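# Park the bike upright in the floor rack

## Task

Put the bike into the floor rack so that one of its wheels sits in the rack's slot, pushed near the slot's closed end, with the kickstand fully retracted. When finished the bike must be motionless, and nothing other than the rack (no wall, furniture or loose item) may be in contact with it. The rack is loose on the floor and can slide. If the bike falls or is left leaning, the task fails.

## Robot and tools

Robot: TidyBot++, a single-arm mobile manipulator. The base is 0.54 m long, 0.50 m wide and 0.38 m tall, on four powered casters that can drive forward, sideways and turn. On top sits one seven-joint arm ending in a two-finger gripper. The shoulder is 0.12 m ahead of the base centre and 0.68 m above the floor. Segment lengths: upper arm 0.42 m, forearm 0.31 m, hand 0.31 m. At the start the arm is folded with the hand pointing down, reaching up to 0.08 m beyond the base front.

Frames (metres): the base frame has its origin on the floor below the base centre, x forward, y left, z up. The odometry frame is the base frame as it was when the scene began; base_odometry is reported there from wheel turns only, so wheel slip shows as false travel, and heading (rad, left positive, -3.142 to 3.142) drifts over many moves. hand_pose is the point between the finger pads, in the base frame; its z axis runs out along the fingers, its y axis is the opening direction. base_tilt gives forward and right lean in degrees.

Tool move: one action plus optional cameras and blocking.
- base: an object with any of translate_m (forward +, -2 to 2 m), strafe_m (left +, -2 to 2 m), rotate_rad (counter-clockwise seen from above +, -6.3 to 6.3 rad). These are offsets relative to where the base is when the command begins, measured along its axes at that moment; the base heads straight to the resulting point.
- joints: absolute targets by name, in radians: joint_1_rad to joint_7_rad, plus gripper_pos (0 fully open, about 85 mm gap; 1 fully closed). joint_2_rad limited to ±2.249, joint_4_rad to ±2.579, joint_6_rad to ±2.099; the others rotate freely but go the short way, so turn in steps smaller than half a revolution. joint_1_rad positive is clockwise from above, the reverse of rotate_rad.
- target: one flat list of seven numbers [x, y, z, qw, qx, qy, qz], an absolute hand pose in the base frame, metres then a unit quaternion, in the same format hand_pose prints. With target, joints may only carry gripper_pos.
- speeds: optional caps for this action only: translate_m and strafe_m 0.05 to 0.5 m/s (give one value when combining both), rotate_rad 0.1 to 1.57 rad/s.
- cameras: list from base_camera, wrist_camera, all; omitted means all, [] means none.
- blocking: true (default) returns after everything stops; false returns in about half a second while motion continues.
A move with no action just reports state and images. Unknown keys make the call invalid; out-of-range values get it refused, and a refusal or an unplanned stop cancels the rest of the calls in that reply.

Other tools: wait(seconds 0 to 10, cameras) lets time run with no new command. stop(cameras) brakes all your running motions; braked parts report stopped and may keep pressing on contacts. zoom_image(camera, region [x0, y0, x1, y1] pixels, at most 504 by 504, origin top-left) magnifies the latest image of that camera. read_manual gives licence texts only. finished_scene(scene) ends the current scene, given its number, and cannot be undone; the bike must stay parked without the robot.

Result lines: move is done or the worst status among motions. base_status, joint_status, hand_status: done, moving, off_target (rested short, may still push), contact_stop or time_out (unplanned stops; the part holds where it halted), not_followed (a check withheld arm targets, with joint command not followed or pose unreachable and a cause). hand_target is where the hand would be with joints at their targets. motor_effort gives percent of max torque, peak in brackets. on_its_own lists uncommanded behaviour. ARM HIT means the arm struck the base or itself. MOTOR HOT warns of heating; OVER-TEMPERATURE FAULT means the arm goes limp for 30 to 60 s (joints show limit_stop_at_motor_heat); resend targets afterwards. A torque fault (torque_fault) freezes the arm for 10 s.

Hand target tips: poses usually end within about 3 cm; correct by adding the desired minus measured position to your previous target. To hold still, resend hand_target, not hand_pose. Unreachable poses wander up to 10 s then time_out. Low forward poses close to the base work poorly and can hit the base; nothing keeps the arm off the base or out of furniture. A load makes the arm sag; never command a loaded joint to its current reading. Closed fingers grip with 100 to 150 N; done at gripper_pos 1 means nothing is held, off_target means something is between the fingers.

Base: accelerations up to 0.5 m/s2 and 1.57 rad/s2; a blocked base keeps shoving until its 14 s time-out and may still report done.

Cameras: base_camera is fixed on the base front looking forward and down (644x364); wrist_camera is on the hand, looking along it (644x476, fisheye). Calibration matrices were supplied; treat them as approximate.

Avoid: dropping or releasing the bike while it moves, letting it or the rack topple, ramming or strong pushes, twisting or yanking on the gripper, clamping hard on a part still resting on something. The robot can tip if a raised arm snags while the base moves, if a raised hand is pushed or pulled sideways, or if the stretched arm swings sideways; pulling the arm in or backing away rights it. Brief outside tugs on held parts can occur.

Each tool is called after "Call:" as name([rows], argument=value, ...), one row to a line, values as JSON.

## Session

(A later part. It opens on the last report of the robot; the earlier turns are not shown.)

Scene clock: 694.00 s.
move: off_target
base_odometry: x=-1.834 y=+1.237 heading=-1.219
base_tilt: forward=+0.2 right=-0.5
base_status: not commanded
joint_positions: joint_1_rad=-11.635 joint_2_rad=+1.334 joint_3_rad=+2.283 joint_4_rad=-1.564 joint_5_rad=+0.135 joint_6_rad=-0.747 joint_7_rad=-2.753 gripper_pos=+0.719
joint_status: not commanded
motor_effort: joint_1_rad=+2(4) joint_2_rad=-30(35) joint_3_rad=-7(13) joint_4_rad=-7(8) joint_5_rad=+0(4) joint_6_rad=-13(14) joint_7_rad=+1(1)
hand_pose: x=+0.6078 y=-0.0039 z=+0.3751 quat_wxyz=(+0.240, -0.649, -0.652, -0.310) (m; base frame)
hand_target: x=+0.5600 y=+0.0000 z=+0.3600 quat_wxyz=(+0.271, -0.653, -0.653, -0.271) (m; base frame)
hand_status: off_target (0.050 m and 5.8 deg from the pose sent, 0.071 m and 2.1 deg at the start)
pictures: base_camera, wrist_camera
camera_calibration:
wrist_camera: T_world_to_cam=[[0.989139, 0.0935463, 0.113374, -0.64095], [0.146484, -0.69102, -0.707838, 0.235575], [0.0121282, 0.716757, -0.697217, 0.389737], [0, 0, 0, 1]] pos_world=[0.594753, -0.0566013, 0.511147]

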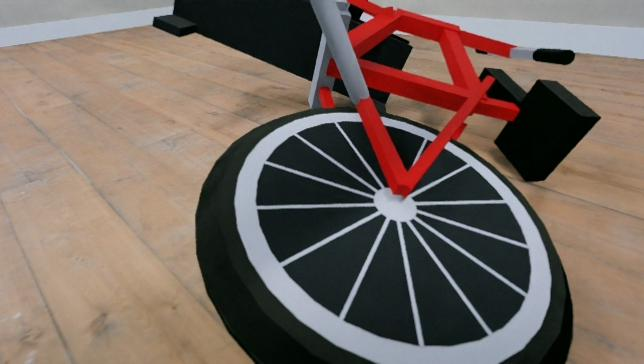

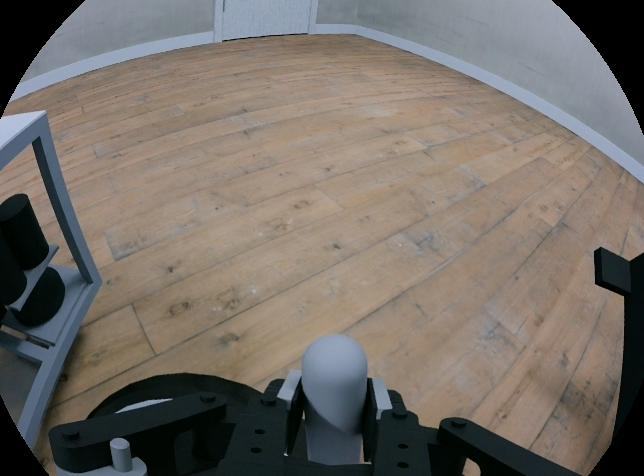

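Call:
move(target=[0.50, -0.01, 0.355, 0.2706, -0.653, -0.653, -0.2706])

Scene clock: 695.77 s.
move: off_target
base_odometry: x=-1.834 y=+1.237 heading=-1.219
base_tilt: forward=+0.2 right=-0.5
base_status: not commanded
joint_positions: joint_1_rad=-11.501 joint_2_rad=+1.326 joint_3_rad=+2.250 joint_4_rad=-1.725 joint_5_rad=+0.242 joint_6_rad=-0.662 joint_7_rad=-2.778 gripper_pos=+0.719
joint_status: not commanded
motor_effort: joint_1_rad=+0(6) joint_2_rad=-25(30) joint_3_rad=-5(8) joint_4_rad=-11(12) joint_5_rad=+1(1) joint_6_rad=-13(16) joint_7_rad=+0(2)
hand_pose: x=+0.5606 y=-0.0217 z=+0.3740 quat_wxyz=(+0.223, -0.652, -0.653, -0.314) (m; base frame)
hand_target: x=+0.5000 y=-0.0100 z=+0.3550 quat_wxyz=(+0.271, -0.653, -0.653, -0.271) (m; base frame)
hand_status: off_target (0.065 m and 7.4 deg from the pose sent, 0.110 m and 5.8 deg at the start)
pictures: base_camera, wrist_camera
camera_calibration:
wrist_camera: T_world_to_cam=[[0.987277, 0.0810249, 0.136818, -0.6005], [0.153778, -0.705422, -0.691905, 0.219007], [0.0404526, 0.704142, -0.708906, 0.390459], [0, 0, 0, 1]] pos_world=[0.543387, -0.0717907, 0.51049]

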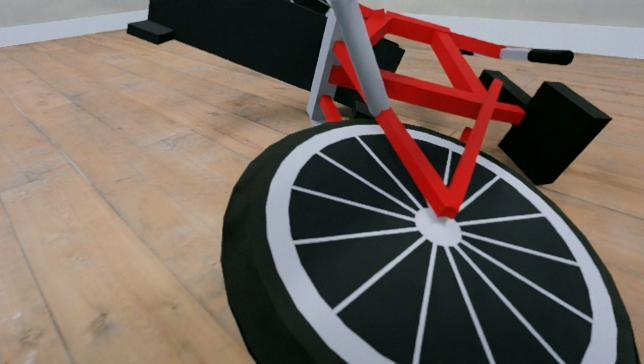

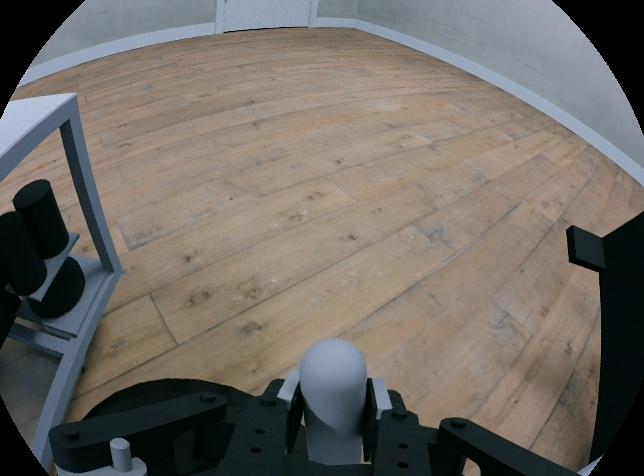

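Call:
move(target=[0.45, -0.03, 0.35, 0.2706, -0.653, -0.653, -0.2706])

Scene clock: 697.30 s.
move: off_target
base_odometry: x=-1.834 y=+1.237 heading=-1.219
base_tilt: forward=+0.2 right=-0.5
base_status: not commanded
joint_positions: joint_1_rad=-11.404 joint_2_rad=+1.325 joint_3_rad=+2.242 joint_4_rad=-1.819 joint_5_rad=+0.305 joint_6_rad=-0.621 joint_7_rad=-2.778 gripper_pos=+0.719
joint_status: not commanded
motor_effort: joint_1_rad=+6(7) joint_2_rad=-26(27) joint_3_rad=-1(5) joint_4_rad=-14(14) joint_5_rad=+0(2) joint_6_rad=-17(18) joint_7_rad=-3(3)
hand_pose: x=+0.5269 y=-0.0357 z=+0.3719 quat_wxyz=(+0.214, -0.654, -0.652, -0.318) (m; base frame)
hand_target: x=+0.4500 y=-0.0300 z=+0.3500 quat_wxyz=(+0.271, -0.653, -0.653, -0.271) (m; base frame)
hand_status: off_target (0.080 m and 8.5 deg from the pose sent, 0.113 m and 7.4 deg at the start)
pictures: base_camera, wrist_camera
camera_calibration:
wrist_camera: T_world_to_cam=[[0.985946, 0.0702362, 0.151586, -0.57093], [0.156018, -0.711573, -0.685071, 0.208978], [0.0597475, 0.699093, -0.71253, 0.39119], [0, 0, 0, 1]] pos_world=[0.506929, -0.0846751, 0.508445]

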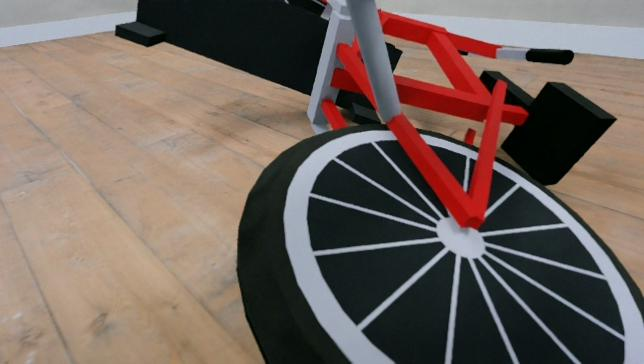

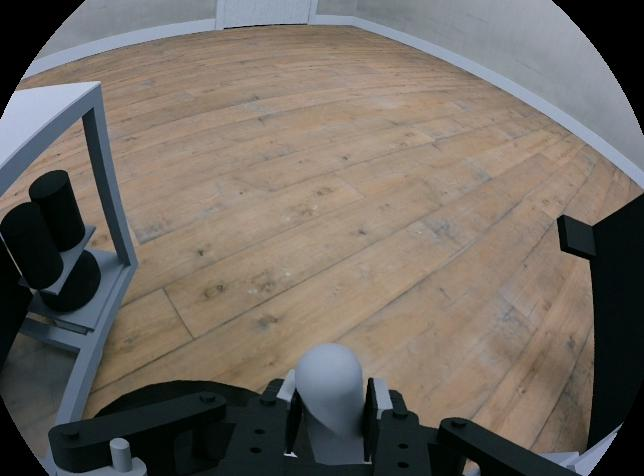

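Call:
move(target=[0.41, -0.05, 0.345, 0.2706, -0.653, -0.653, -0.2706])

Scene clock: 698.70 s.
move: off_target
base_odometry: x=-1.834 y=+1.237 heading=-1.219
base_tilt: forward=+0.2 right=-0.5
base_status: not commanded
joint_positions: joint_1_rad=-11.352 joint_2_rad=+1.331 joint_3_rad=+2.241 joint_4_rad=-1.872 joint_5_rad=+0.348 joint_6_rad=-0.587 joint_7_rad=-2.761 gripper_pos=+0.718
joint_status: not commanded
motor_effort: joint_1_rad=+13(13) joint_2_rad=-29(30) joint_3_rad=+7(7) joint_4_rad=-14(15) joint_5_rad=-1(2) joint_6_rad=-23(23) joint_7_rad=-7(7)
hand_pose: x=+0.5098 y=-0.0419 z=+0.3684 quat_wxyz=(+0.203, -0.649, -0.658, -0.324) (m; base frame)
hand_target: x=+0.4100 y=-0.0500 z=+0.3450 quat_wxyz=(+0.271, -0.653, -0.653, -0.271) (m; base frame)
hand_status: off_target (0.103 m and 10.0 deg from the pose sent, 0.121 m and 8.5 deg at the start)
pictures: base_camera, wrist_camera
camera_calibration:
wrist_camera: T_world_to_cam=[[0.980854, 0.0757655, 0.179404, -0.560549], [0.178611, -0.717132, -0.673662, 0.188844], [0.077616, 0.692807, -0.716934, 0.386309], [0, 0, 0, 1]] pos_world=[0.486103, -0.0897412, 0.504739]

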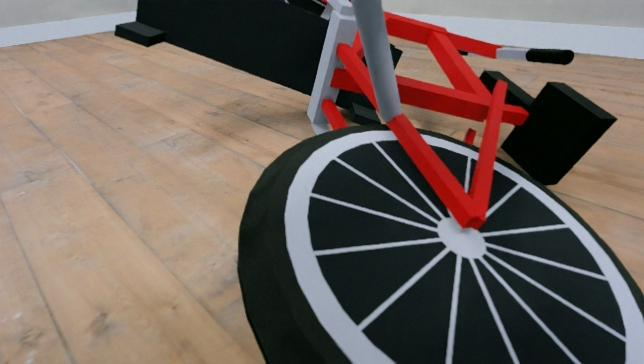

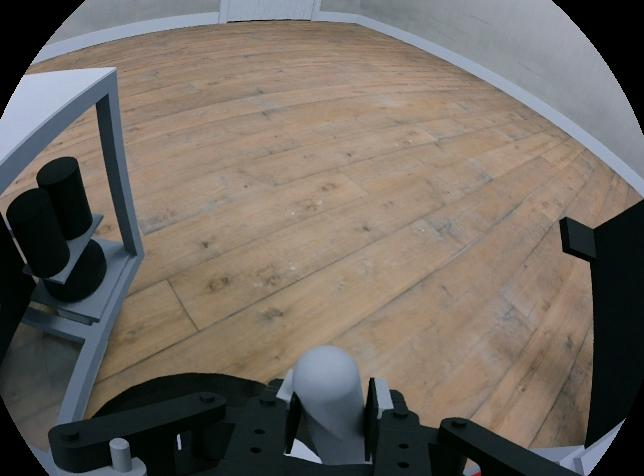

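Call:
move(target=[0.37, -0.085, 0.34, 0.2706, -0.653, -0.653, -0.2706])

Scene clock: 700.80 s.
move: off_target
base_odometry: x=-1.834 y=+1.237 heading=-1.219
base_tilt: forward=+0.2 right=-0.5
base_status: not commanded
joint_positions: joint_1_rad=-11.239 joint_2_rad=+1.339 joint_3_rad=+2.258 joint_4_rad=-1.898 joint_5_rad=+0.350 joint_6_rad=-0.588 joint_7_rad=-2.657 gripper_pos=+0.718
joint_status: not commanded
motor_effort: joint_1_rad=+11(19) joint_2_rad=-29(34) joint_3_rad=+7(8) joint_4_rad=-11(14) joint_5_rad=+2(2) joint_6_rad=-19(24) joint_7_rad=-6(8)
hand_pose: x=+0.4861 y=-0.0739 z=+0.3633 quat_wxyz=(+0.185, -0.649, -0.655, -0.340) (m; base frame)
hand_target: x=+0.3700 y=-0.0850 z=+0.3400 quat_wxyz=(+0.271, -0.653, -0.653, -0.271) (m; base frame)
hand_status: off_target (0.119 m and 12.7 deg from the pose sent, 0.149 m and 10.0 deg at the start)
pictures: base_camera, wrist_camera
camera_calibration:
wrist_camera: T_world_to_cam=[[0.973743, 0.0539239, 0.221172, -0.547281], [0.191052, -0.721868, -0.665136, 0.157264], [0.12379, 0.689927, -0.713216, 0.382655], [0, 0, 0, 1]] pos_world=[0.455496, -0.120969, 0.498561]

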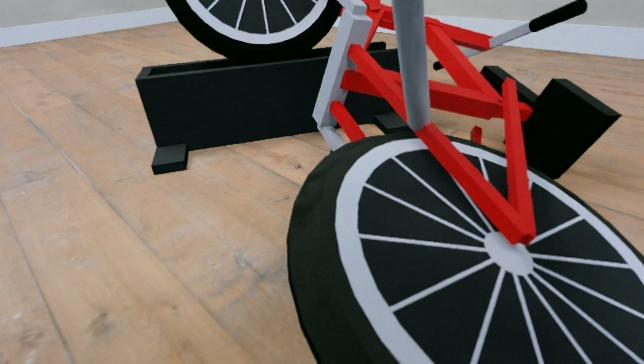

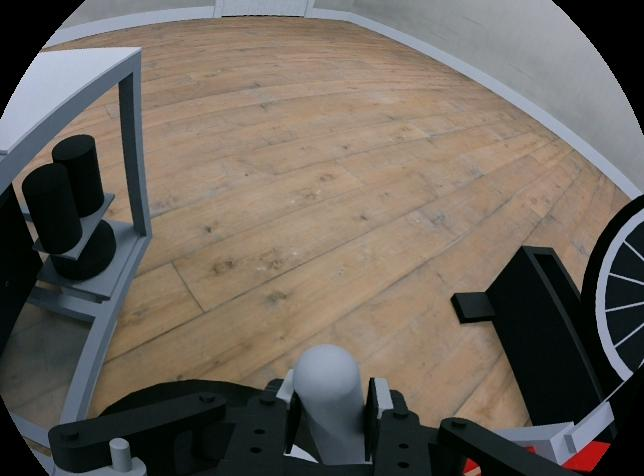

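Call:
move(joints={"gripper_pos": 0.0}, cameras=[])

Call:
move(target=[0.48, -0.16, 0.47, 0.2706, -0.653, -0.653, -0.2706])

Scene clock: 708.47 s.
move: done
base_odometry: x=-1.834 y=+1.237 heading=-1.219
base_tilt: forward=+0.2 right=-0.5
base_status: not commanded
joint_positions: joint_1_rad=-11.181 joint_2_rad=+1.326 joint_3_rad=+2.338 joint_4_rad=-1.935 joint_5_rad=+0.350 joint_6_rad=-0.667 joint_7_rad=-2.657 gripper_pos=+0.000
joint_status: all done
motor_effort: joint_1_rad=+4(12) joint_2_rad=-26(29) joint_3_rad=-5(6) joint_4_rad=-3(11) joint_5_rad=+2(3) joint_6_rad=-6(19) joint_7_rad=+0(5)
hand_pose: x=+0.4207 y=-0.0831 z=+0.3493 quat_wxyz=(+0.236, -0.667, -0.638, -0.305) (m; base frame)
hand_target: x=+0.3700 y=-0.0850 z=+0.3400 quat_wxyz=(+0.271, -0.653, -0.653, -0.271) (m; base frame)
hand_status: not commanded
pictures: none
No camera images: "cameras" was empty.

Scene clock: 710.33 s.
move: off_target
base_odometry: x=-1.834 y=+1.238 heading=-1.219
base_tilt: forward=+0.2 right=-0.5
base_status: not commanded
joint_positions: joint_1_rad=-11.358 joint_2_rad=+1.063 joint_3_rad=+2.430 joint_4_rad=-1.575 joint_5_rad=+0.018 joint_6_rad=-1.134 joint_7_rad=-2.556 gripper_pos=+0.000
joint_status: not commanded
motor_effort: joint_1_rad=+0(4) joint_2_rad=-33(34) joint_3_rad=-11(14) joint_4_rad=+6(8) joint_5_rad=-4(5) joint_6_rad=-4(10) joint_7_rad=+1(1)
hand_pose: x=+0.4849 y=-0.1616 z=+0.4585 quat_wxyz=(+0.260, -0.674, -0.640, -0.261) (m; base frame)
hand_target: x=+0.4800 y=-0.1600 z=+0.4700 quat_wxyz=(+0.271, -0.653, -0.653, -0.271) (m; base frame)
hand_status: off_target (0.013 m and 3.3 deg from the pose sent, 0.155 m and 6.0 deg at the start)
pictures: base_camera, wrist_camera
camera_calibration:
wrist_camera: T_world_to_cam=[[0.996626, 0.0820679, -0.00115177, -0.467144], [0.0585999, -0.721317, -0.690121, 0.233287], [-0.0574676, 0.687725, -0.723693, 0.603565], [0, 0, 0, 1]] pos_world=[0.486583, -0.208476, 0.597254]

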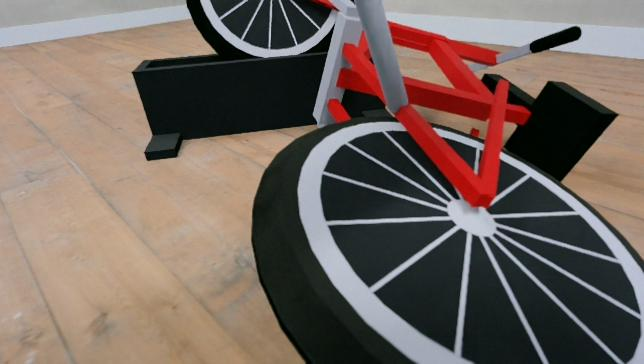

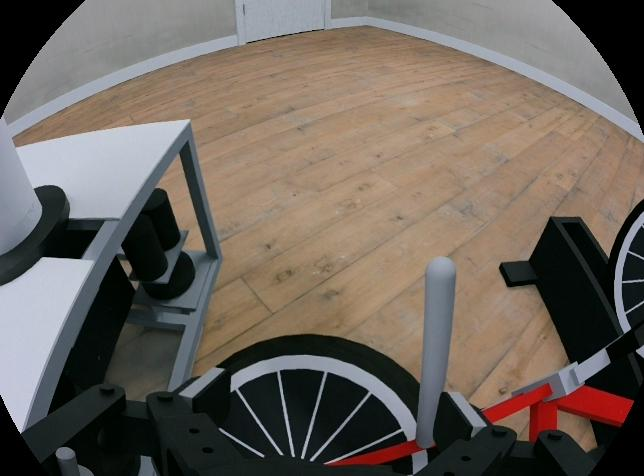

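Call:
move(joints={"joint_1_rad": -12.0, "joint_2_rad": 0.3, "joint_3_rad": 2.8, "joint_4_rad": -1.8, "joint_5_rad": 0, "joint_6_rad": -1.1, "joint_7_rad": -2.8}, cameras=[])

Call:
move(base={"translate_m": -0.12, "strafe_m": 0.55}, joints={"joint_1_rad": -12.566, "joint_2_rad": -0.3, "joint_3_rad": 3.14, "joint_4_rad": -2.2, "joint_5_rad": 0, "joint_6_rad": -0.6, "joint_7_rad": -4.71}, cameras=[])

Call:
move(base={"translate_m": 0.34, "rotate_rad": -1.22}, joints={"gripper_pos": 1.0})

Scene clock: 713.40 s.
move: done
base_odometry: x=-1.834 y=+1.238 heading=-1.219
base_tilt: forward=+0.2 right=-0.5
base_status: not commanded
joint_positions: joint_1_rad=-11.988 joint_2_rad=+0.314 joint_3_rad=+2.776 joint_4_rad=-1.774 joint_5_rad=+0.017 joint_6_rad=-1.135 joint_7_rad=-2.729 gripper_pos=+0.000
joint_status: all done
motor_effort: joint_1_rad=+1(3) joint_2_rad=-22(36) joint_3_rad=-2(12) joint_4_rad=+15(15) joint_5_rad=+0(5) joint_6_rad=+0(5) joint_7_rad=+1(2)
hand_pose: x=+0.4849 y=-0.0813 z=+0.6249 quat_wxyz=(+0.049, -0.634, -0.771, -0.029) (m; base frame)
hand_target: x=+0.4851 y=-0.0810 z=+0.6221 quat_wxyz=(+0.042, -0.668, -0.742, -0.034) (m; base frame)
hand_status: not commanded
pictures: none
No camera images: "cameras" was empty.

Scene clock: 716.03 s.
move: done
base_odometry: x=-1.359 y=+1.540 heading=-1.219
base_tilt: forward=+0.2 right=-0.5
base_status: done
joint_positions: joint_1_rad=-12.556 joint_2_rad=-0.291 joint_3_rad=+3.117 joint_4_rad=-2.174 joint_5_rad=+0.017 joint_6_rad=-0.656 joint_7_rad=-4.638 gripper_pos=+0.000
joint_status: all done
motor_effort: joint_1_rad=+0(3) joint_2_rad=-7(25) joint_3_rad=+0(4) joint_4_rad=+20(22) joint_5_rad=+2(2) joint_6_rad=+4(6) joint_7_rad=+1(2)
hand_pose: x=+0.4737 y=+0.0030 z=+0.7320 quat_wxyz=(-0.019, -0.954, -0.047, -0.296) (m; base frame)
hand_target: x=+0.4784 y=+0.0018 z=+0.7327 quat_wxyz=(+0.000, -0.949, -0.002, -0.315) (m; base frame)
hand_status: not commanded
pictures: none
No camera images: "cameras" was empty.

Scene clock: 718.13 s.
move: done
base_odometry: x=-1.241 y=+1.220 heading=-2.439
base_tilt: forward=+0.2 right=-0.5
base_status: done
joint_positions: joint_1_rad=-12.559 joint_2_rad=-0.295 joint_3_rad=+3.123 joint_4_rad=-2.176 joint_5_rad=+0.017 joint_6_rad=-0.650 joint_7_rad=-4.641 gripper_pos=+0.999
joint_status: all done
motor_effort: joint_1_rad=+1(2) joint_2_rad=-7(10) joint_3_rad=+0(2) joint_4_rad=+20(21) joint_5_rad=+0(2) joint_6_rad=+5(6) joint_7_rad=+1(1)
hand_pose: x=+0.4744 y=+0.0020 z=+0.7333 quat_wxyz=(-0.019, -0.953, -0.044, -0.300) (m; base frame)
hand_target: x=+0.4784 y=+0.0018 z=+0.7327 quat_wxyz=(+0.000, -0.949, -0.002, -0.315) (m; base frame)
hand_status: not commanded
pictures: base_camera, wrist_camera
camera_calibration:
wrist_camera: T_world_to_cam=[[0.201278, -0.977835, 0.0576795, -0.133432], [-0.798487, -0.197898, -0.568555, 0.857989], [0.567368, 0.0683812, -0.82062, 0.4652], [0, 0, 0, 1]] pos_world=[0.44801, 0.00750885, 0.877263]

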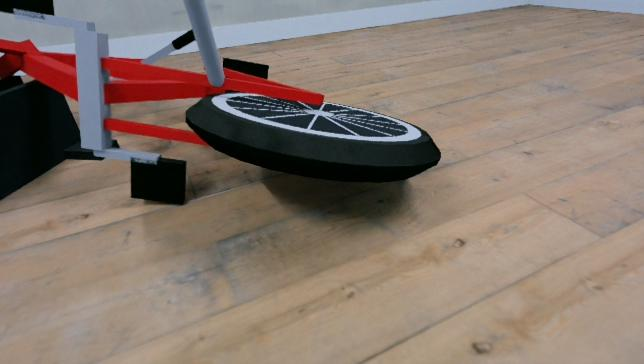

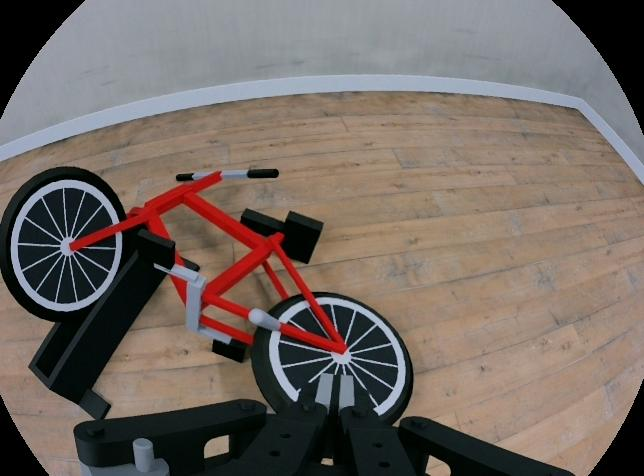

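Call:
move(target=[0.60, 0.24, 0.48, 0.2706, 0.653, 0.653, 0.2706])

Scene clock: 725.23 s.
move: off_target
base_odometry: x=-1.241 y=+1.220 heading=-2.439
base_tilt: forward=+0.2 right=-0.5
base_status: not commanded
joint_positions: joint_1_rad=-13.856 joint_2_rad=+0.836 joint_3_rad=+3.924 joint_4_rad=-2.176 joint_5_rad=+0.017 joint_6_rad=+0.233 joint_7_rad=-4.079 gripper_pos=+0.999
joint_status: not commanded
motor_effort: joint_1_rad=+0(2) joint_2_rad=-27(28) joint_3_rad=+10(10) joint_4_rad=+7(21) joint_5_rad=+0(2) joint_6_rad=+4(6) joint_7_rad=+1(1)
hand_pose: x=+0.5926 y=+0.2412 z=+0.4719 quat_wxyz=(-0.254, -0.680, -0.637, -0.260) (m; base frame)
hand_target: x=+0.6000 y=+0.2400 z=+0.4800 quat_wxyz=(-0.271, -0.653, -0.653, -0.271) (m; base frame)
hand_status: off_target (0.011 m and 4.2 deg from the pose sent, 0.370 m and 84.9 deg at the start)
pictures: base_camera, wrist_camera
camera_calibration:
wrist_camera: T_world_to_cam=[[0.785776, 0.0437975, 0.616959, -0.764967], [0.0300339, -0.999015, 0.0326674, 0.269514], [0.617782, -0.00713956, -0.786317, 0.139399], [0, 0, 0, 1]] pos_world=[0.50688, 0.303747, 0.572761]

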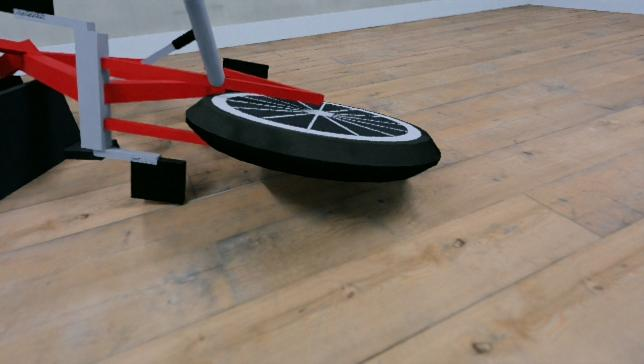

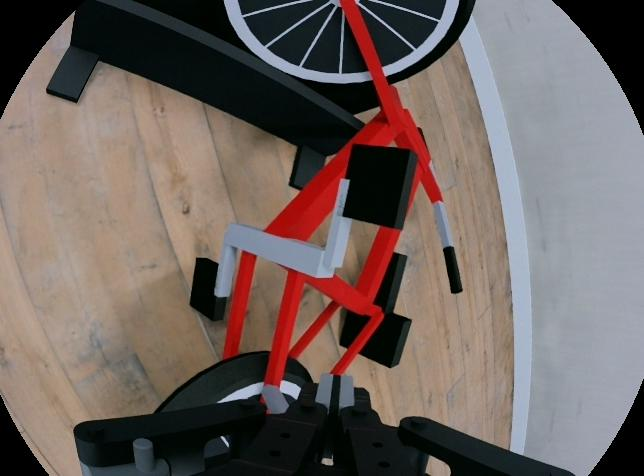

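Call:
move(target=[0.685, 0.20, 0.37, 0.2706, 0.653, 0.653, 0.2706])

Call:
move(target=[0.72, 0.18, 0.34, 0.2706, 0.653, 0.653, 0.2706])

Scene clock: 727.67 s.
move: off_target
base_odometry: x=-1.241 y=+1.220 heading=-2.439
base_tilt: forward=+0.2 right=-0.5
base_status: not commanded
joint_positions: joint_1_rad=-13.503 joint_2_rad=+1.108 joint_3_rad=+3.748 joint_4_rad=-2.027 joint_5_rad=-0.006 joint_6_rad=+0.444 joint_7_rad=-3.975 gripper_pos=+0.999
joint_status: not commanded
motor_effort: joint_1_rad=+0(3) joint_2_rad=-32(34) joint_3_rad=+10(10) joint_4_rad=+4(8) joint_5_rad=-2(2) joint_6_rad=+4(5) joint_7_rad=+1(1)
hand_pose: x=+0.6713 y=+0.1768 z=+0.3635 quat_wxyz=(-0.268, -0.677, -0.641, -0.242) (m; base frame)
hand_target: x=+0.6850 y=+0.2000 z=+0.3700 quat_wxyz=(-0.271, -0.653, -0.653, -0.271) (m; base frame)
hand_status: off_target (0.028 m and 4.5 deg from the pose sent, 0.144 m and 4.2 deg at the start)
pictures: base_camera, wrist_camera
camera_calibration:
wrist_camera: T_world_to_cam=[[0.790305, 0.0660156, 0.609147, -0.761287], [0.0221259, -0.996605, 0.0792998, 0.19436], [0.612315, -0.0491931, -0.789082, 0.0172042], [0, 0, 0, 1]] pos_world=[0.586814, 0.244804, 0.461899]

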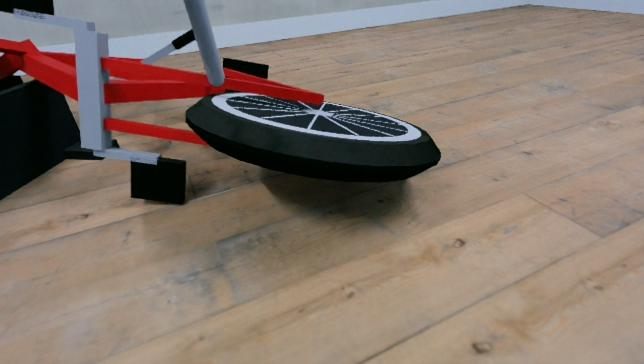

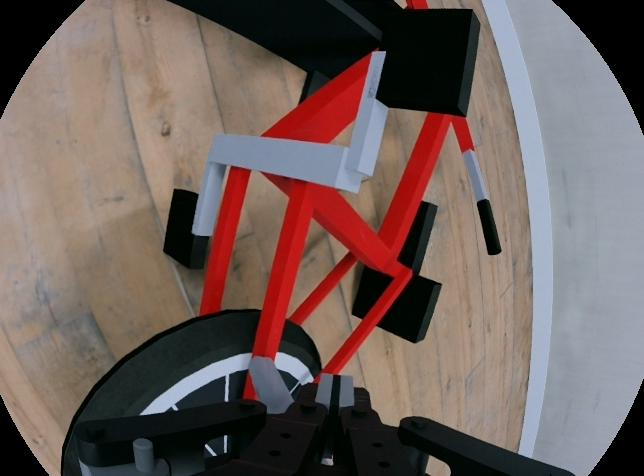

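Scene clock: 728.83 s.
move: off_target
base_odometry: x=-1.241 y=+1.220 heading=-2.439
base_tilt: forward=+0.2 right=-0.5
base_status: not commanded
joint_positions: joint_1_rad=-13.390 joint_2_rad=+1.183 joint_3_rad=+3.715 joint_4_rad=-1.923 joint_5_rad=-0.006 joint_6_rad=+0.466 joint_7_rad=-3.967 gripper_pos=+0.999
joint_status: not commanded
motor_effort: joint_1_rad=+0(2) joint_2_rad=-34(37) joint_3_rad=+10(10) joint_4_rad=+5(6) joint_5_rad=-1(2) joint_6_rad=+4(5) joint_7_rad=+1(1)
hand_pose: x=+0.7115 y=+0.1546 z=+0.3370 quat_wxyz=(-0.271, -0.687, -0.627, -0.249) (m; base frame)
hand_target: x=+0.7200 y=+0.1800 z=+0.3400 quat_wxyz=(-0.271, -0.653, -0.653, -0.271) (m; base frame)
hand_status: off_target (0.027 m and 5.5 deg from the pose sent, 0.054 m and 4.5 deg at the start)
pictures: base_camera, wrist_camera
camera_calibration:
wrist_camera: T_world_to_cam=[[0.781007, 0.0314128, 0.623731, -0.768333], [-0.00874979, -0.998086, 0.0612224, 0.20167], [0.62446, -0.0532726, -0.779238, -0.0407087], [0, 0, 0, 1]] pos_world=[0.627259, 0.223251, 0.435165]

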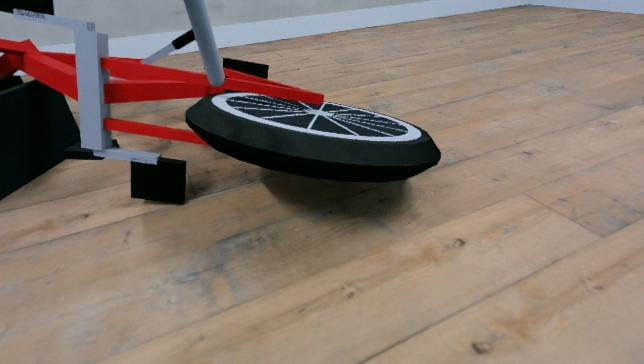

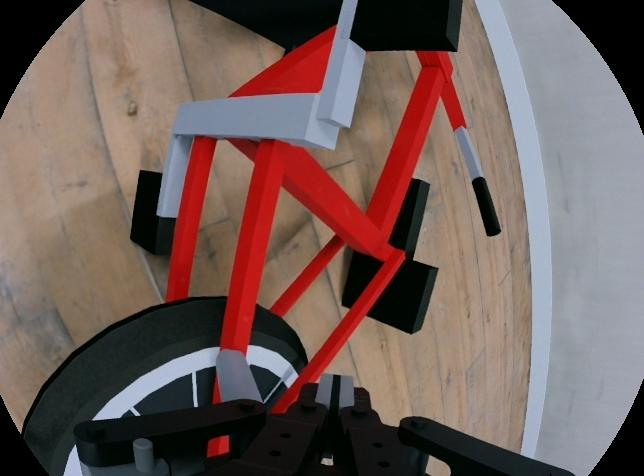

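Call:
move(joints={"joint_1_rad": -12.75})

Scene clock: 731.83 s.
move: done
base_odometry: x=-1.241 y=+1.220 heading=-2.439
base_tilt: forward=+0.2 right=-0.5
base_status: not commanded
joint_positions: joint_1_rad=-12.752 joint_2_rad=+1.186 joint_3_rad=+3.703 joint_4_rad=-1.900 joint_5_rad=-0.006 joint_6_rad=+0.508 joint_7_rad=-3.962 gripper_pos=+0.999
joint_status: all done
motor_effort: joint_1_rad=+0(21) joint_2_rad=-35(37) joint_3_rad=+10(24) joint_4_rad=+5(7) joint_5_rad=-3(7) joint_6_rad=+5(6) joint_7_rad=+1(2)
hand_pose: x=+0.7104 y=-0.2177 z=+0.3425 quat_wxyz=(-0.340, -0.838, -0.388, -0.180) (m; base frame)
hand_target: x=+0.7091 y=-0.2131 z=+0.3400 quat_wxyz=(-0.342, -0.825, -0.416, -0.172) (m; base frame)
hand_status: not commanded
pictures: base_camera, wrist_camera
camera_calibration:
wrist_camera: T_world_to_cam=[[0.631948, -0.417028, 0.653245, -0.761102], [-0.571039, -0.820422, 0.0286702, 0.279037], [0.52398, -0.391147, -0.756604, -0.0655756], [0, 0, 0, 1]] pos_world=[0.674679, -0.114122, 0.439572]

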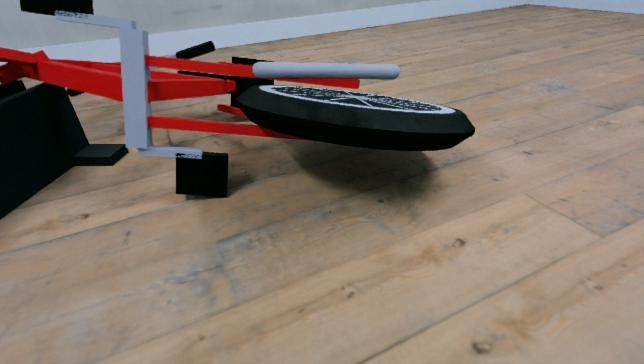

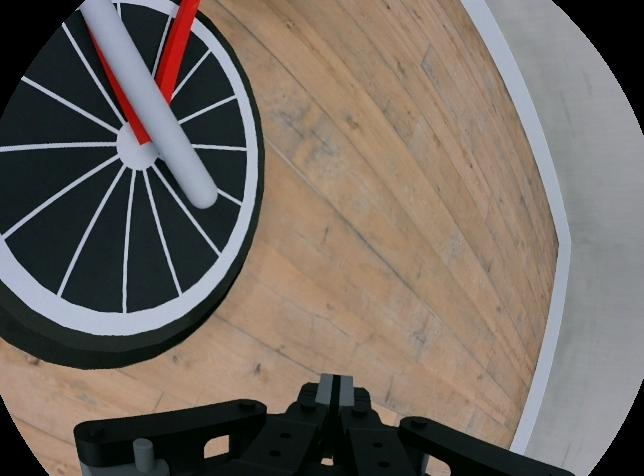

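Call:
move(target=[0.55, -0.15, 0.55, 0, 1, 0, 0], cameras=[])

Call:
move(joints={"joint_1_rad": -12.7, "joint_2_rad": -0.3, "joint_3_rad": 3.14, "joint_4_rad": -2.0, "joint_5_rad": 0, "joint_6_rad": -0.85, "joint_7_rad": -4.71})

Scene clock: 742.37 s.
move: off_target
base_odometry: x=-1.241 y=+1.220 heading=-2.439
base_tilt: forward=+0.2 right=-0.5
base_status: not commanded
joint_positions: joint_1_rad=-12.267 joint_2_rad=+0.516 joint_3_rad=+3.205 joint_4_rad=-1.723 joint_5_rad=-0.006 joint_6_rad=-0.869 joint_7_rad=-4.283 gripper_pos=+0.999
joint_status: not commanded
motor_effort: joint_1_rad=+0(2) joint_2_rad=-30(38) joint_3_rad=+0(10) joint_4_rad=+13(15) joint_5_rad=+1(2) joint_6_rad=+0(5) joint_7_rad=+1(1)
hand_pose: x=+0.5551 y=-0.1630 z=+0.5419 quat_wxyz=(-0.019, -0.999, -0.036, -0.011) (m; base frame)
hand_target: x=+0.5500 y=-0.1500 z=+0.5500 quat_wxyz=(+0.000, -1.000, +0.000, +0.000) (m; base frame)
hand_status: off_target (0.016 m and 4.8 deg from the pose sent, 0.271 m and 66.2 deg at the start)
pictures: none
No camera images: "cameras" was empty.

Scene clock: 744.43 s.
move: done
base_odometry: x=-1.241 y=+1.220 heading=-2.439
base_tilt: forward=+0.2 right=-0.5
base_status: not commanded
joint_positions: joint_1_rad=-12.688 joint_2_rad=-0.289 joint_3_rad=+3.162 joint_4_rad=-1.973 joint_5_rad=-0.006 joint_6_rad=-0.870 joint_7_rad=-4.639 gripper_pos=+0.999
joint_status: all done
motor_effort: joint_1_rad=+0(2) joint_2_rad=-8(32) joint_3_rad=+0(2) joint_4_rad=+21(22) joint_5_rad=+0(2) joint_6_rad=+5(6) joint_7_rad=+1(2)
hand_pose: x=+0.4822 y=+0.0392 z=+0.7906 quat_wxyz=(+0.010, -0.954, -0.081, -0.289) (m; base frame)
hand_target: x=+0.4765 y=+0.0500 z=+0.7849 quat_wxyz=(+0.019, -0.954, -0.066, -0.291) (m; base frame)
hand_status: not commanded
pictures: base_camera, wrist_camera
camera_calibration:
wrist_camera: T_world_to_cam=[[0.286793, -0.957748, 0.0216632, -0.115494], [-0.792821, -0.249979, -0.555829, 0.893364], [0.537759, 0.142233, -0.831015, 0.52486], [0, 0, 0, 1]] pos_world=[0.459153, 0.0380562, 0.935226]

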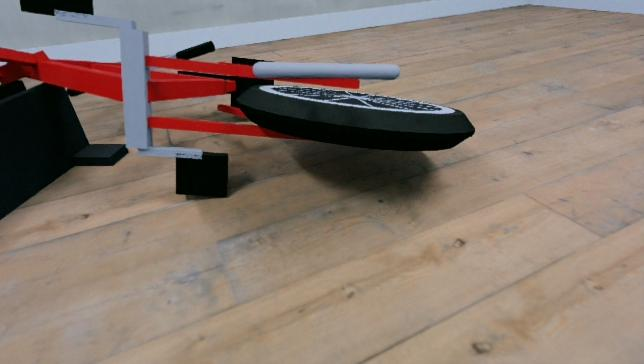

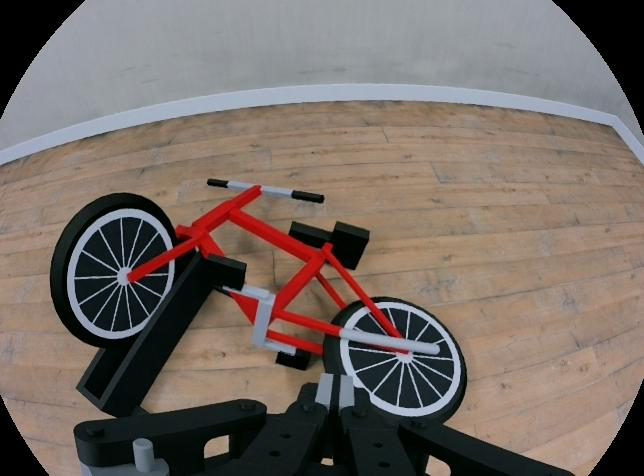

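Call:
zoom_image(camera="wrist_camera", region=[40, 180, 300, 430])

Scaled by 1.938.

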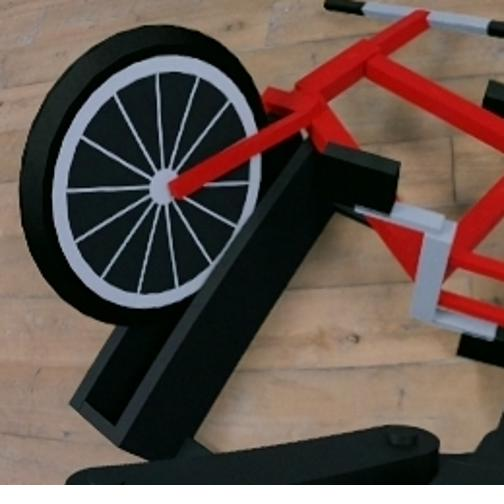

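Call:
move(joints={"gripper_pos": 0.3}, target=[0.47, 0.50, 0.35, 0, 0.996, -0.087, 0])

Scene clock: 753.37 s.
move: off_target
base_odometry: x=-1.241 y=+1.220 heading=-2.439
base_tilt: forward=+0.2 right=-0.6
base_status: not commanded
joint_positions: joint_1_rad=-13.578 joint_2_rad=+1.107 joint_3_rad=+3.247 joint_4_rad=-1.214 joint_5_rad=-0.113 joint_6_rad=-0.870 joint_7_rad=-5.675 gripper_pos=+0.300
joint_status: all done
motor_effort: joint_1_rad=+1(3) joint_2_rad=-43(46) joint_3_rad=+1(2) joint_4_rad=+13(21) joint_5_rad=+1(2) joint_6_rad=-1(6) joint_7_rad=+1(1)
hand_pose: x=+0.4599 y=+0.4855 z=+0.3450 quat_wxyz=(-0.021, -0.999, +0.038, +0.009) (m; base frame)
hand_target: x=+0.4700 y=+0.5000 z=+0.3500 quat_wxyz=(+0.000, -0.996, +0.087, +0.000) (m; base frame)
hand_status: off_target (0.018 m and 6.2 deg from the pose sent, 0.638 m and 38.9 deg at the start)
pictures: base_camera, wrist_camera
camera_calibration:
wrist_camera: T_world_to_cam=[[0.0275696, -0.998941, -0.0368216, 0.487401], [-0.999559, -0.0279559, 0.0100175, 0.531664], [-0.0110363, 0.0365292, -0.999272, 0.464816], [0, 0, 0, 1]] pos_world=[0.523122, 0.484769, 0.477099]

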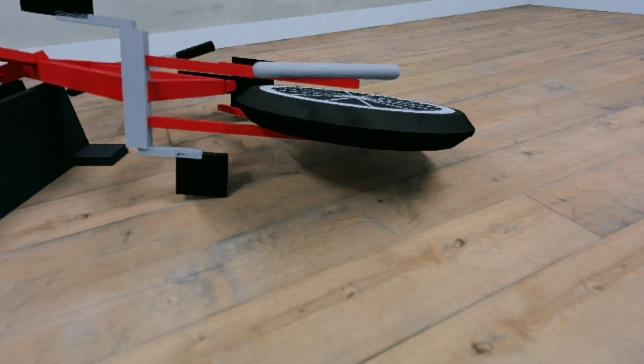

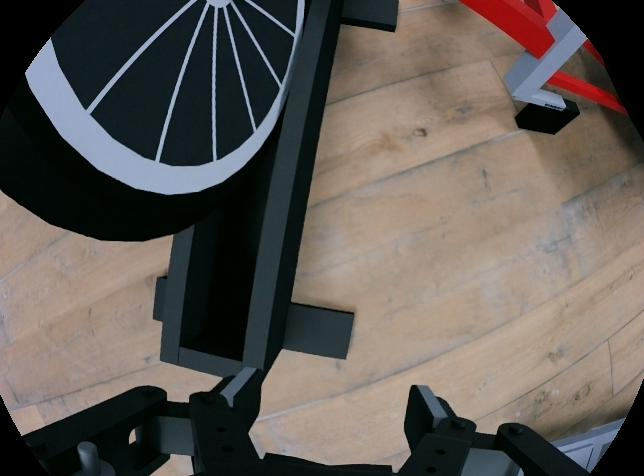

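Call:
move(target=[0.51, 0.547, 0.24, 0, 0.989, -0.148, 0])

Scene clock: 755.90 s.
move: off_target
base_odometry: x=-1.241 y=+1.220 heading=-2.439
base_tilt: forward=+0.2 right=-0.6
base_status: not commanded
joint_positions: joint_1_rad=-13.568 joint_2_rad=+1.447 joint_3_rad=+3.247 joint_4_rad=-0.774 joint_5_rad=-0.117 joint_6_rad=-0.895 joint_7_rad=-5.820 gripper_pos=+0.300
joint_status: not commanded
motor_effort: joint_1_rad=+1(1) joint_2_rad=-48(51) joint_3_rad=+1(1) joint_4_rad=+15(15) joint_5_rad=+1(2) joint_6_rad=+0(1) joint_7_rad=+1(1)
hand_pose: x=+0.5057 y=+0.5559 z=+0.2320 quat_wxyz=(+0.010, -0.995, +0.095, -0.013) (m; base frame)
hand_target: x=+0.5100 y=+0.5470 z=+0.2400 quat_wxyz=(+0.000, -0.989, +0.148, +0.000) (m; base frame)
hand_status: off_target (0.013 m and 6.4 deg from the pose sent, 0.132 m and 13.0 deg at the start)
pictures: base_camera, wrist_camera
camera_calibration:
wrist_camera: T_world_to_cam=[[-0.082855, -0.991969, -0.0955659, 0.617856], [-0.99562, 0.0865639, -0.0353327, 0.525394], [0.0433215, 0.0922198, -0.994796, 0.290389], [0, 0, 0, 1]] pos_world=[0.561705, 0.540634, 0.366488]

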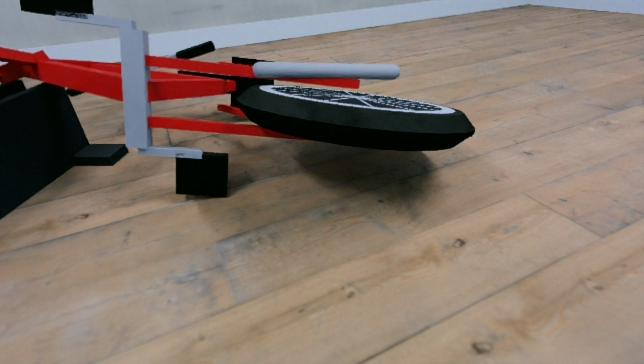

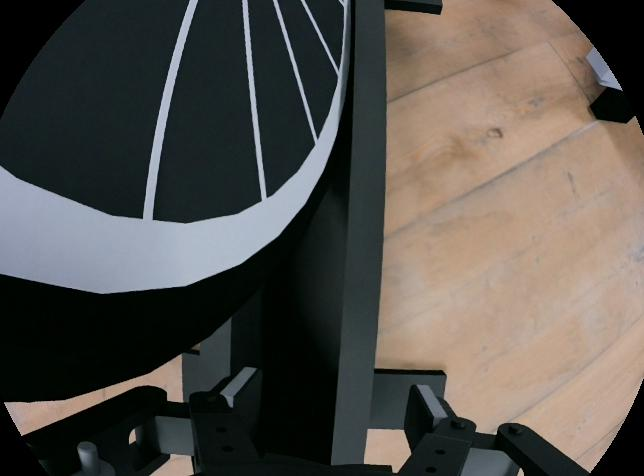

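Call:
move(joints={"gripper_pos": 0.5}, target=[0.485, 0.542, 0.21, 0, 0.989, -0.148, 0])

Scene clock: 757.67 s.
move: off_target
base_odometry: x=-1.241 y=+1.220 heading=-2.439
base_tilt: forward=+0.2 right=-0.6
base_status: not commanded
joint_positions: joint_1_rad=-13.583 joint_2_rad=+1.460 joint_3_rad=+3.261 joint_4_rad=-0.821 joint_5_rad=-0.145 joint_6_rad=-0.882 joint_7_rad=-5.827 gripper_pos=+0.500
joint_status: all done
motor_effort: joint_1_rad=+0(2) joint_2_rad=-47(49) joint_3_rad=+1(1) joint_4_rad=+13(15) joint_5_rad=+0(2) joint_6_rad=+0(1) joint_7_rad=+1(1)
hand_pose: x=+0.4856 y=+0.5396 z=+0.2124 quat_wxyz=(-0.008, -0.995, +0.102, +0.001) (m; base frame)
hand_target: x=+0.4850 y=+0.5420 z=+0.2100 quat_wxyz=(+0.000, -0.989, +0.148, +0.000) (m; base frame)
hand_status: off_target (0.003 m and 5.3 deg from the pose sent, 0.033 m and 6.4 deg at the start)
pictures: base_camera, wrist_camera
camera_calibration:
wrist_camera: T_world_to_cam=[[-0.100924, -0.993065, -0.0603087, 0.600059], [-0.994791, 0.101602, -0.00827741, 0.491763], [0.0143475, 0.0591591, -0.998145, 0.30581], [0, 0, 0, 1]] pos_world=[0.545374, 0.527841, 0.345502]

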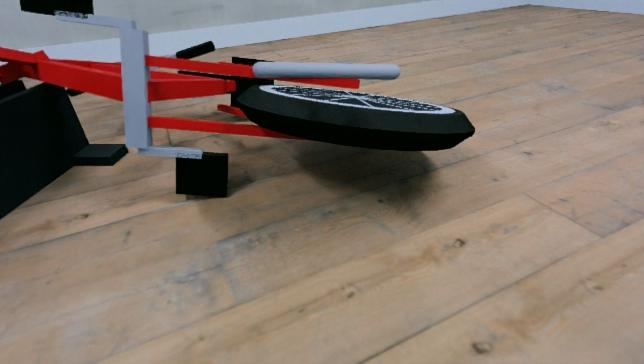

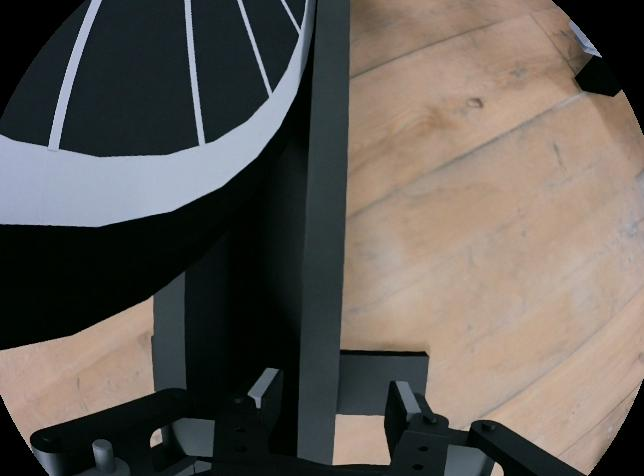

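Call:
move(target=[0.485, 0.546, 0.135, 0, 0.989, -0.148, 0])

Call:
move(joints={"gripper_pos": 1.0})

Scene clock: 759.37 s.
move: off_target
base_odometry: x=-1.241 y=+1.220 heading=-2.439
base_tilt: forward=+0.2 right=-0.6
base_status: not commanded
joint_positions: joint_1_rad=-13.583 joint_2_rad=+1.637 joint_3_rad=+3.261 joint_4_rad=-0.659 joint_5_rad=-0.146 joint_6_rad=-0.881 joint_7_rad=-5.853 gripper_pos=+0.500
joint_status: not commanded
motor_effort: joint_1_rad=+0(2) joint_2_rad=-48(48) joint_3_rad=+1(2) joint_4_rad=+12(14) joint_5_rad=+0(3) joint_6_rad=+0(3) joint_7_rad=+1(1)
hand_pose: x=+0.4786 y=+0.5366 z=+0.1340 quat_wxyz=(-0.015, -0.994, +0.106, +0.004) (m; base frame)
hand_target: x=+0.4850 y=+0.5460 z=+0.1350 quat_wxyz=(+0.000, -0.989, +0.148, +0.000) (m; base frame)
hand_status: off_target (0.011 m and 5.1 deg from the pose sent, 0.078 m and 5.3 deg at the start)
pictures: base_camera, wrist_camera
camera_calibration:
wrist_camera: T_world_to_cam=[[-0.109101, -0.992944, -0.0464599, 0.593655], [-0.994002, 0.109331, -0.00244938, 0.479202], [0.00751163, 0.045914, -0.998917, 0.238399], [0, 0, 0, 1]] pos_world=[0.539305, 0.526128, 0.266895]

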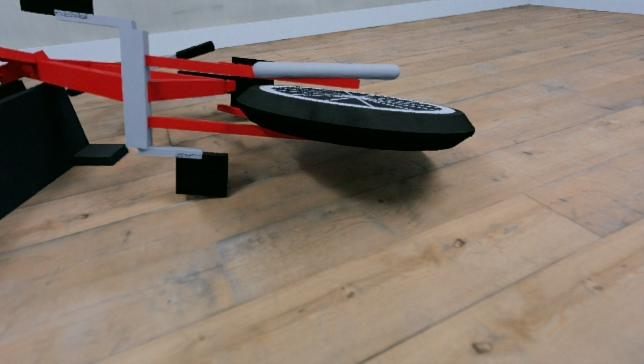

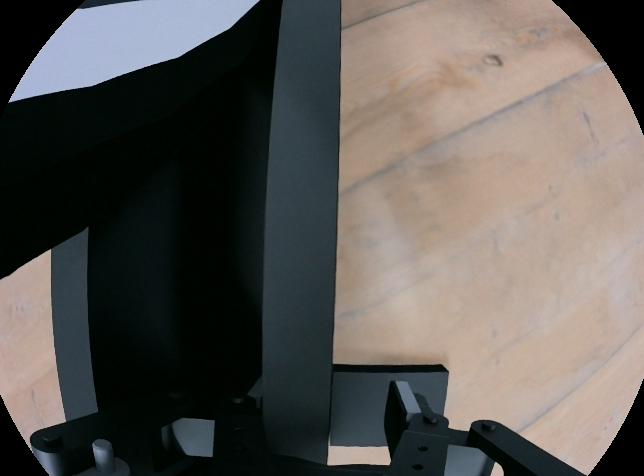

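Scene clock: 760.20 s.
move: off_target
base_odometry: x=-1.241 y=+1.220 heading=-2.439
base_tilt: forward=+0.2 right=-0.6
base_status: not commanded
joint_positions: joint_1_rad=-13.588 joint_2_rad=+1.637 joint_3_rad=+3.261 joint_4_rad=-0.644 joint_5_rad=-0.148 joint_6_rad=-0.872 joint_7_rad=-5.854 gripper_pos=+0.810
joint_status: gripper_pos off_target (ended at +0.810, target +1.000)
motor_effort: joint_1_rad=+2(4) joint_2_rad=-47(47) joint_3_rad=+0(3) joint_4_rad=+11(13) joint_5_rad=+0(4) joint_6_rad=-3(5) joint_7_rad=-1(2)
hand_pose: x=+0.4808 y=+0.5475 z=+0.1374 quat_wxyz=(-0.004, -0.995, +0.104, -0.001) (m; base frame)
hand_target: x=+0.4850 y=+0.5460 z=+0.1350 quat_wxyz=(+0.000, -0.989, +0.148, +0.000) (m; base frame)
hand_status: not commanded
pictures: base_camera, wrist_camera
camera_calibration:
wrist_camera: T_world_to_cam=[[-0.103487, -0.992314, -0.0678486, 0.604769], [-0.994459, 0.104497, -0.0114949, 0.484322], [0.0184965, 0.066283, -0.997629, 0.22464], [0, 0, 0, 1]] pos_world=[0.540069, 0.534621, 0.270707]

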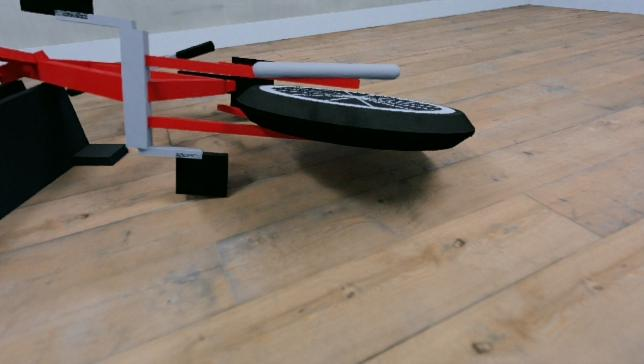

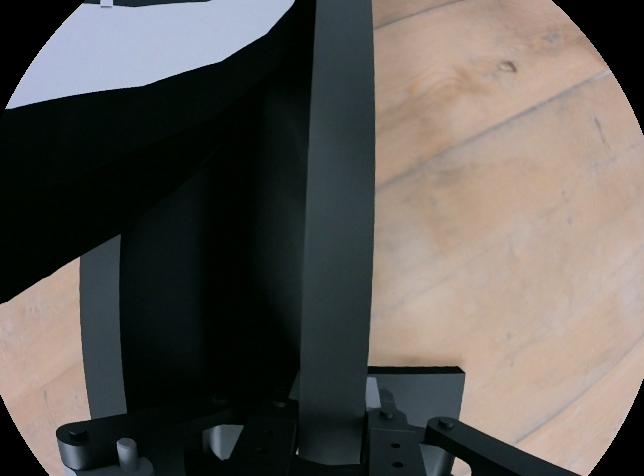

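Call:
move(base={"translate_m": -0.25}, speeds={"translate_m": 0.1})

Scene clock: 763.70 s.
move: done
base_odometry: x=-1.051 y=+1.382 heading=-2.439
base_tilt: forward=+0.2 right=-0.6
base_status: done
joint_positions: joint_1_rad=-13.550 joint_2_rad=+1.641 joint_3_rad=+3.304 joint_4_rad=-0.638 joint_5_rad=-0.131 joint_6_rad=-0.857 joint_7_rad=-5.854 gripper_pos=+0.810
joint_status: not commanded
motor_effort: joint_1_rad=-4(10) joint_2_rad=-47(50) joint_3_rad=-4(9) joint_4_rad=+9(12) joint_5_rad=-7(12) joint_6_rad=-6(9) joint_7_rad=-7(10)
hand_pose: x=+0.5258 y=+0.5236 z=+0.1372 quat_wxyz=(-0.010, -0.993, +0.115, -0.030) (m; base frame)
hand_target: x=+0.4850 y=+0.5460 z=+0.1350 quat_wxyz=(+0.000, -0.989, +0.148, +0.000) (m; base frame)
hand_status: not commanded
pictures: base_camera, wrist_camera
camera_calibration:
wrist_camera: T_world_to_cam=[[-0.122447, -0.990837, -0.0570038, 0.593367], [-0.989518, 0.126311, -0.0700024, 0.525609], [0.0765612, 0.0478347, -0.995917, 0.204062], [0, 0, 0, 1]] pos_world=[0.577133, 0.511778, 0.273847]

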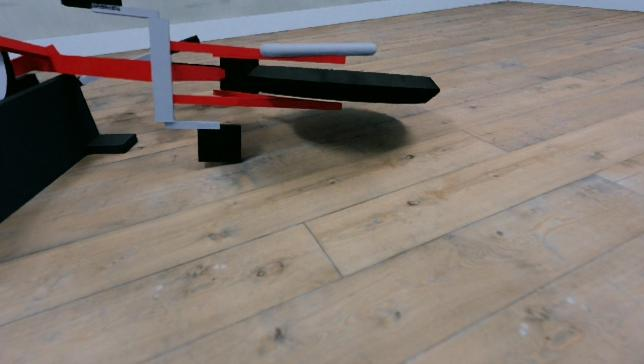

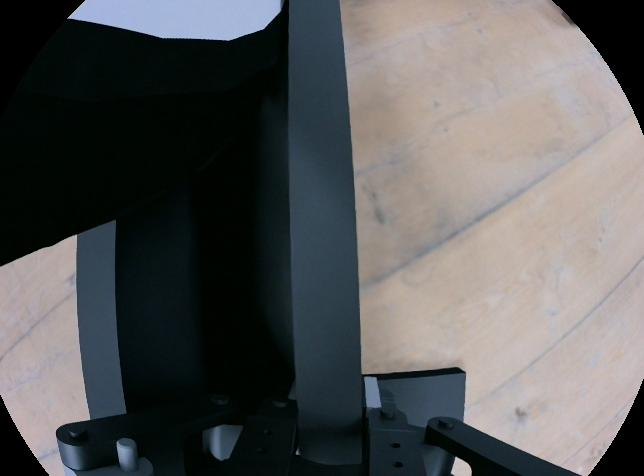

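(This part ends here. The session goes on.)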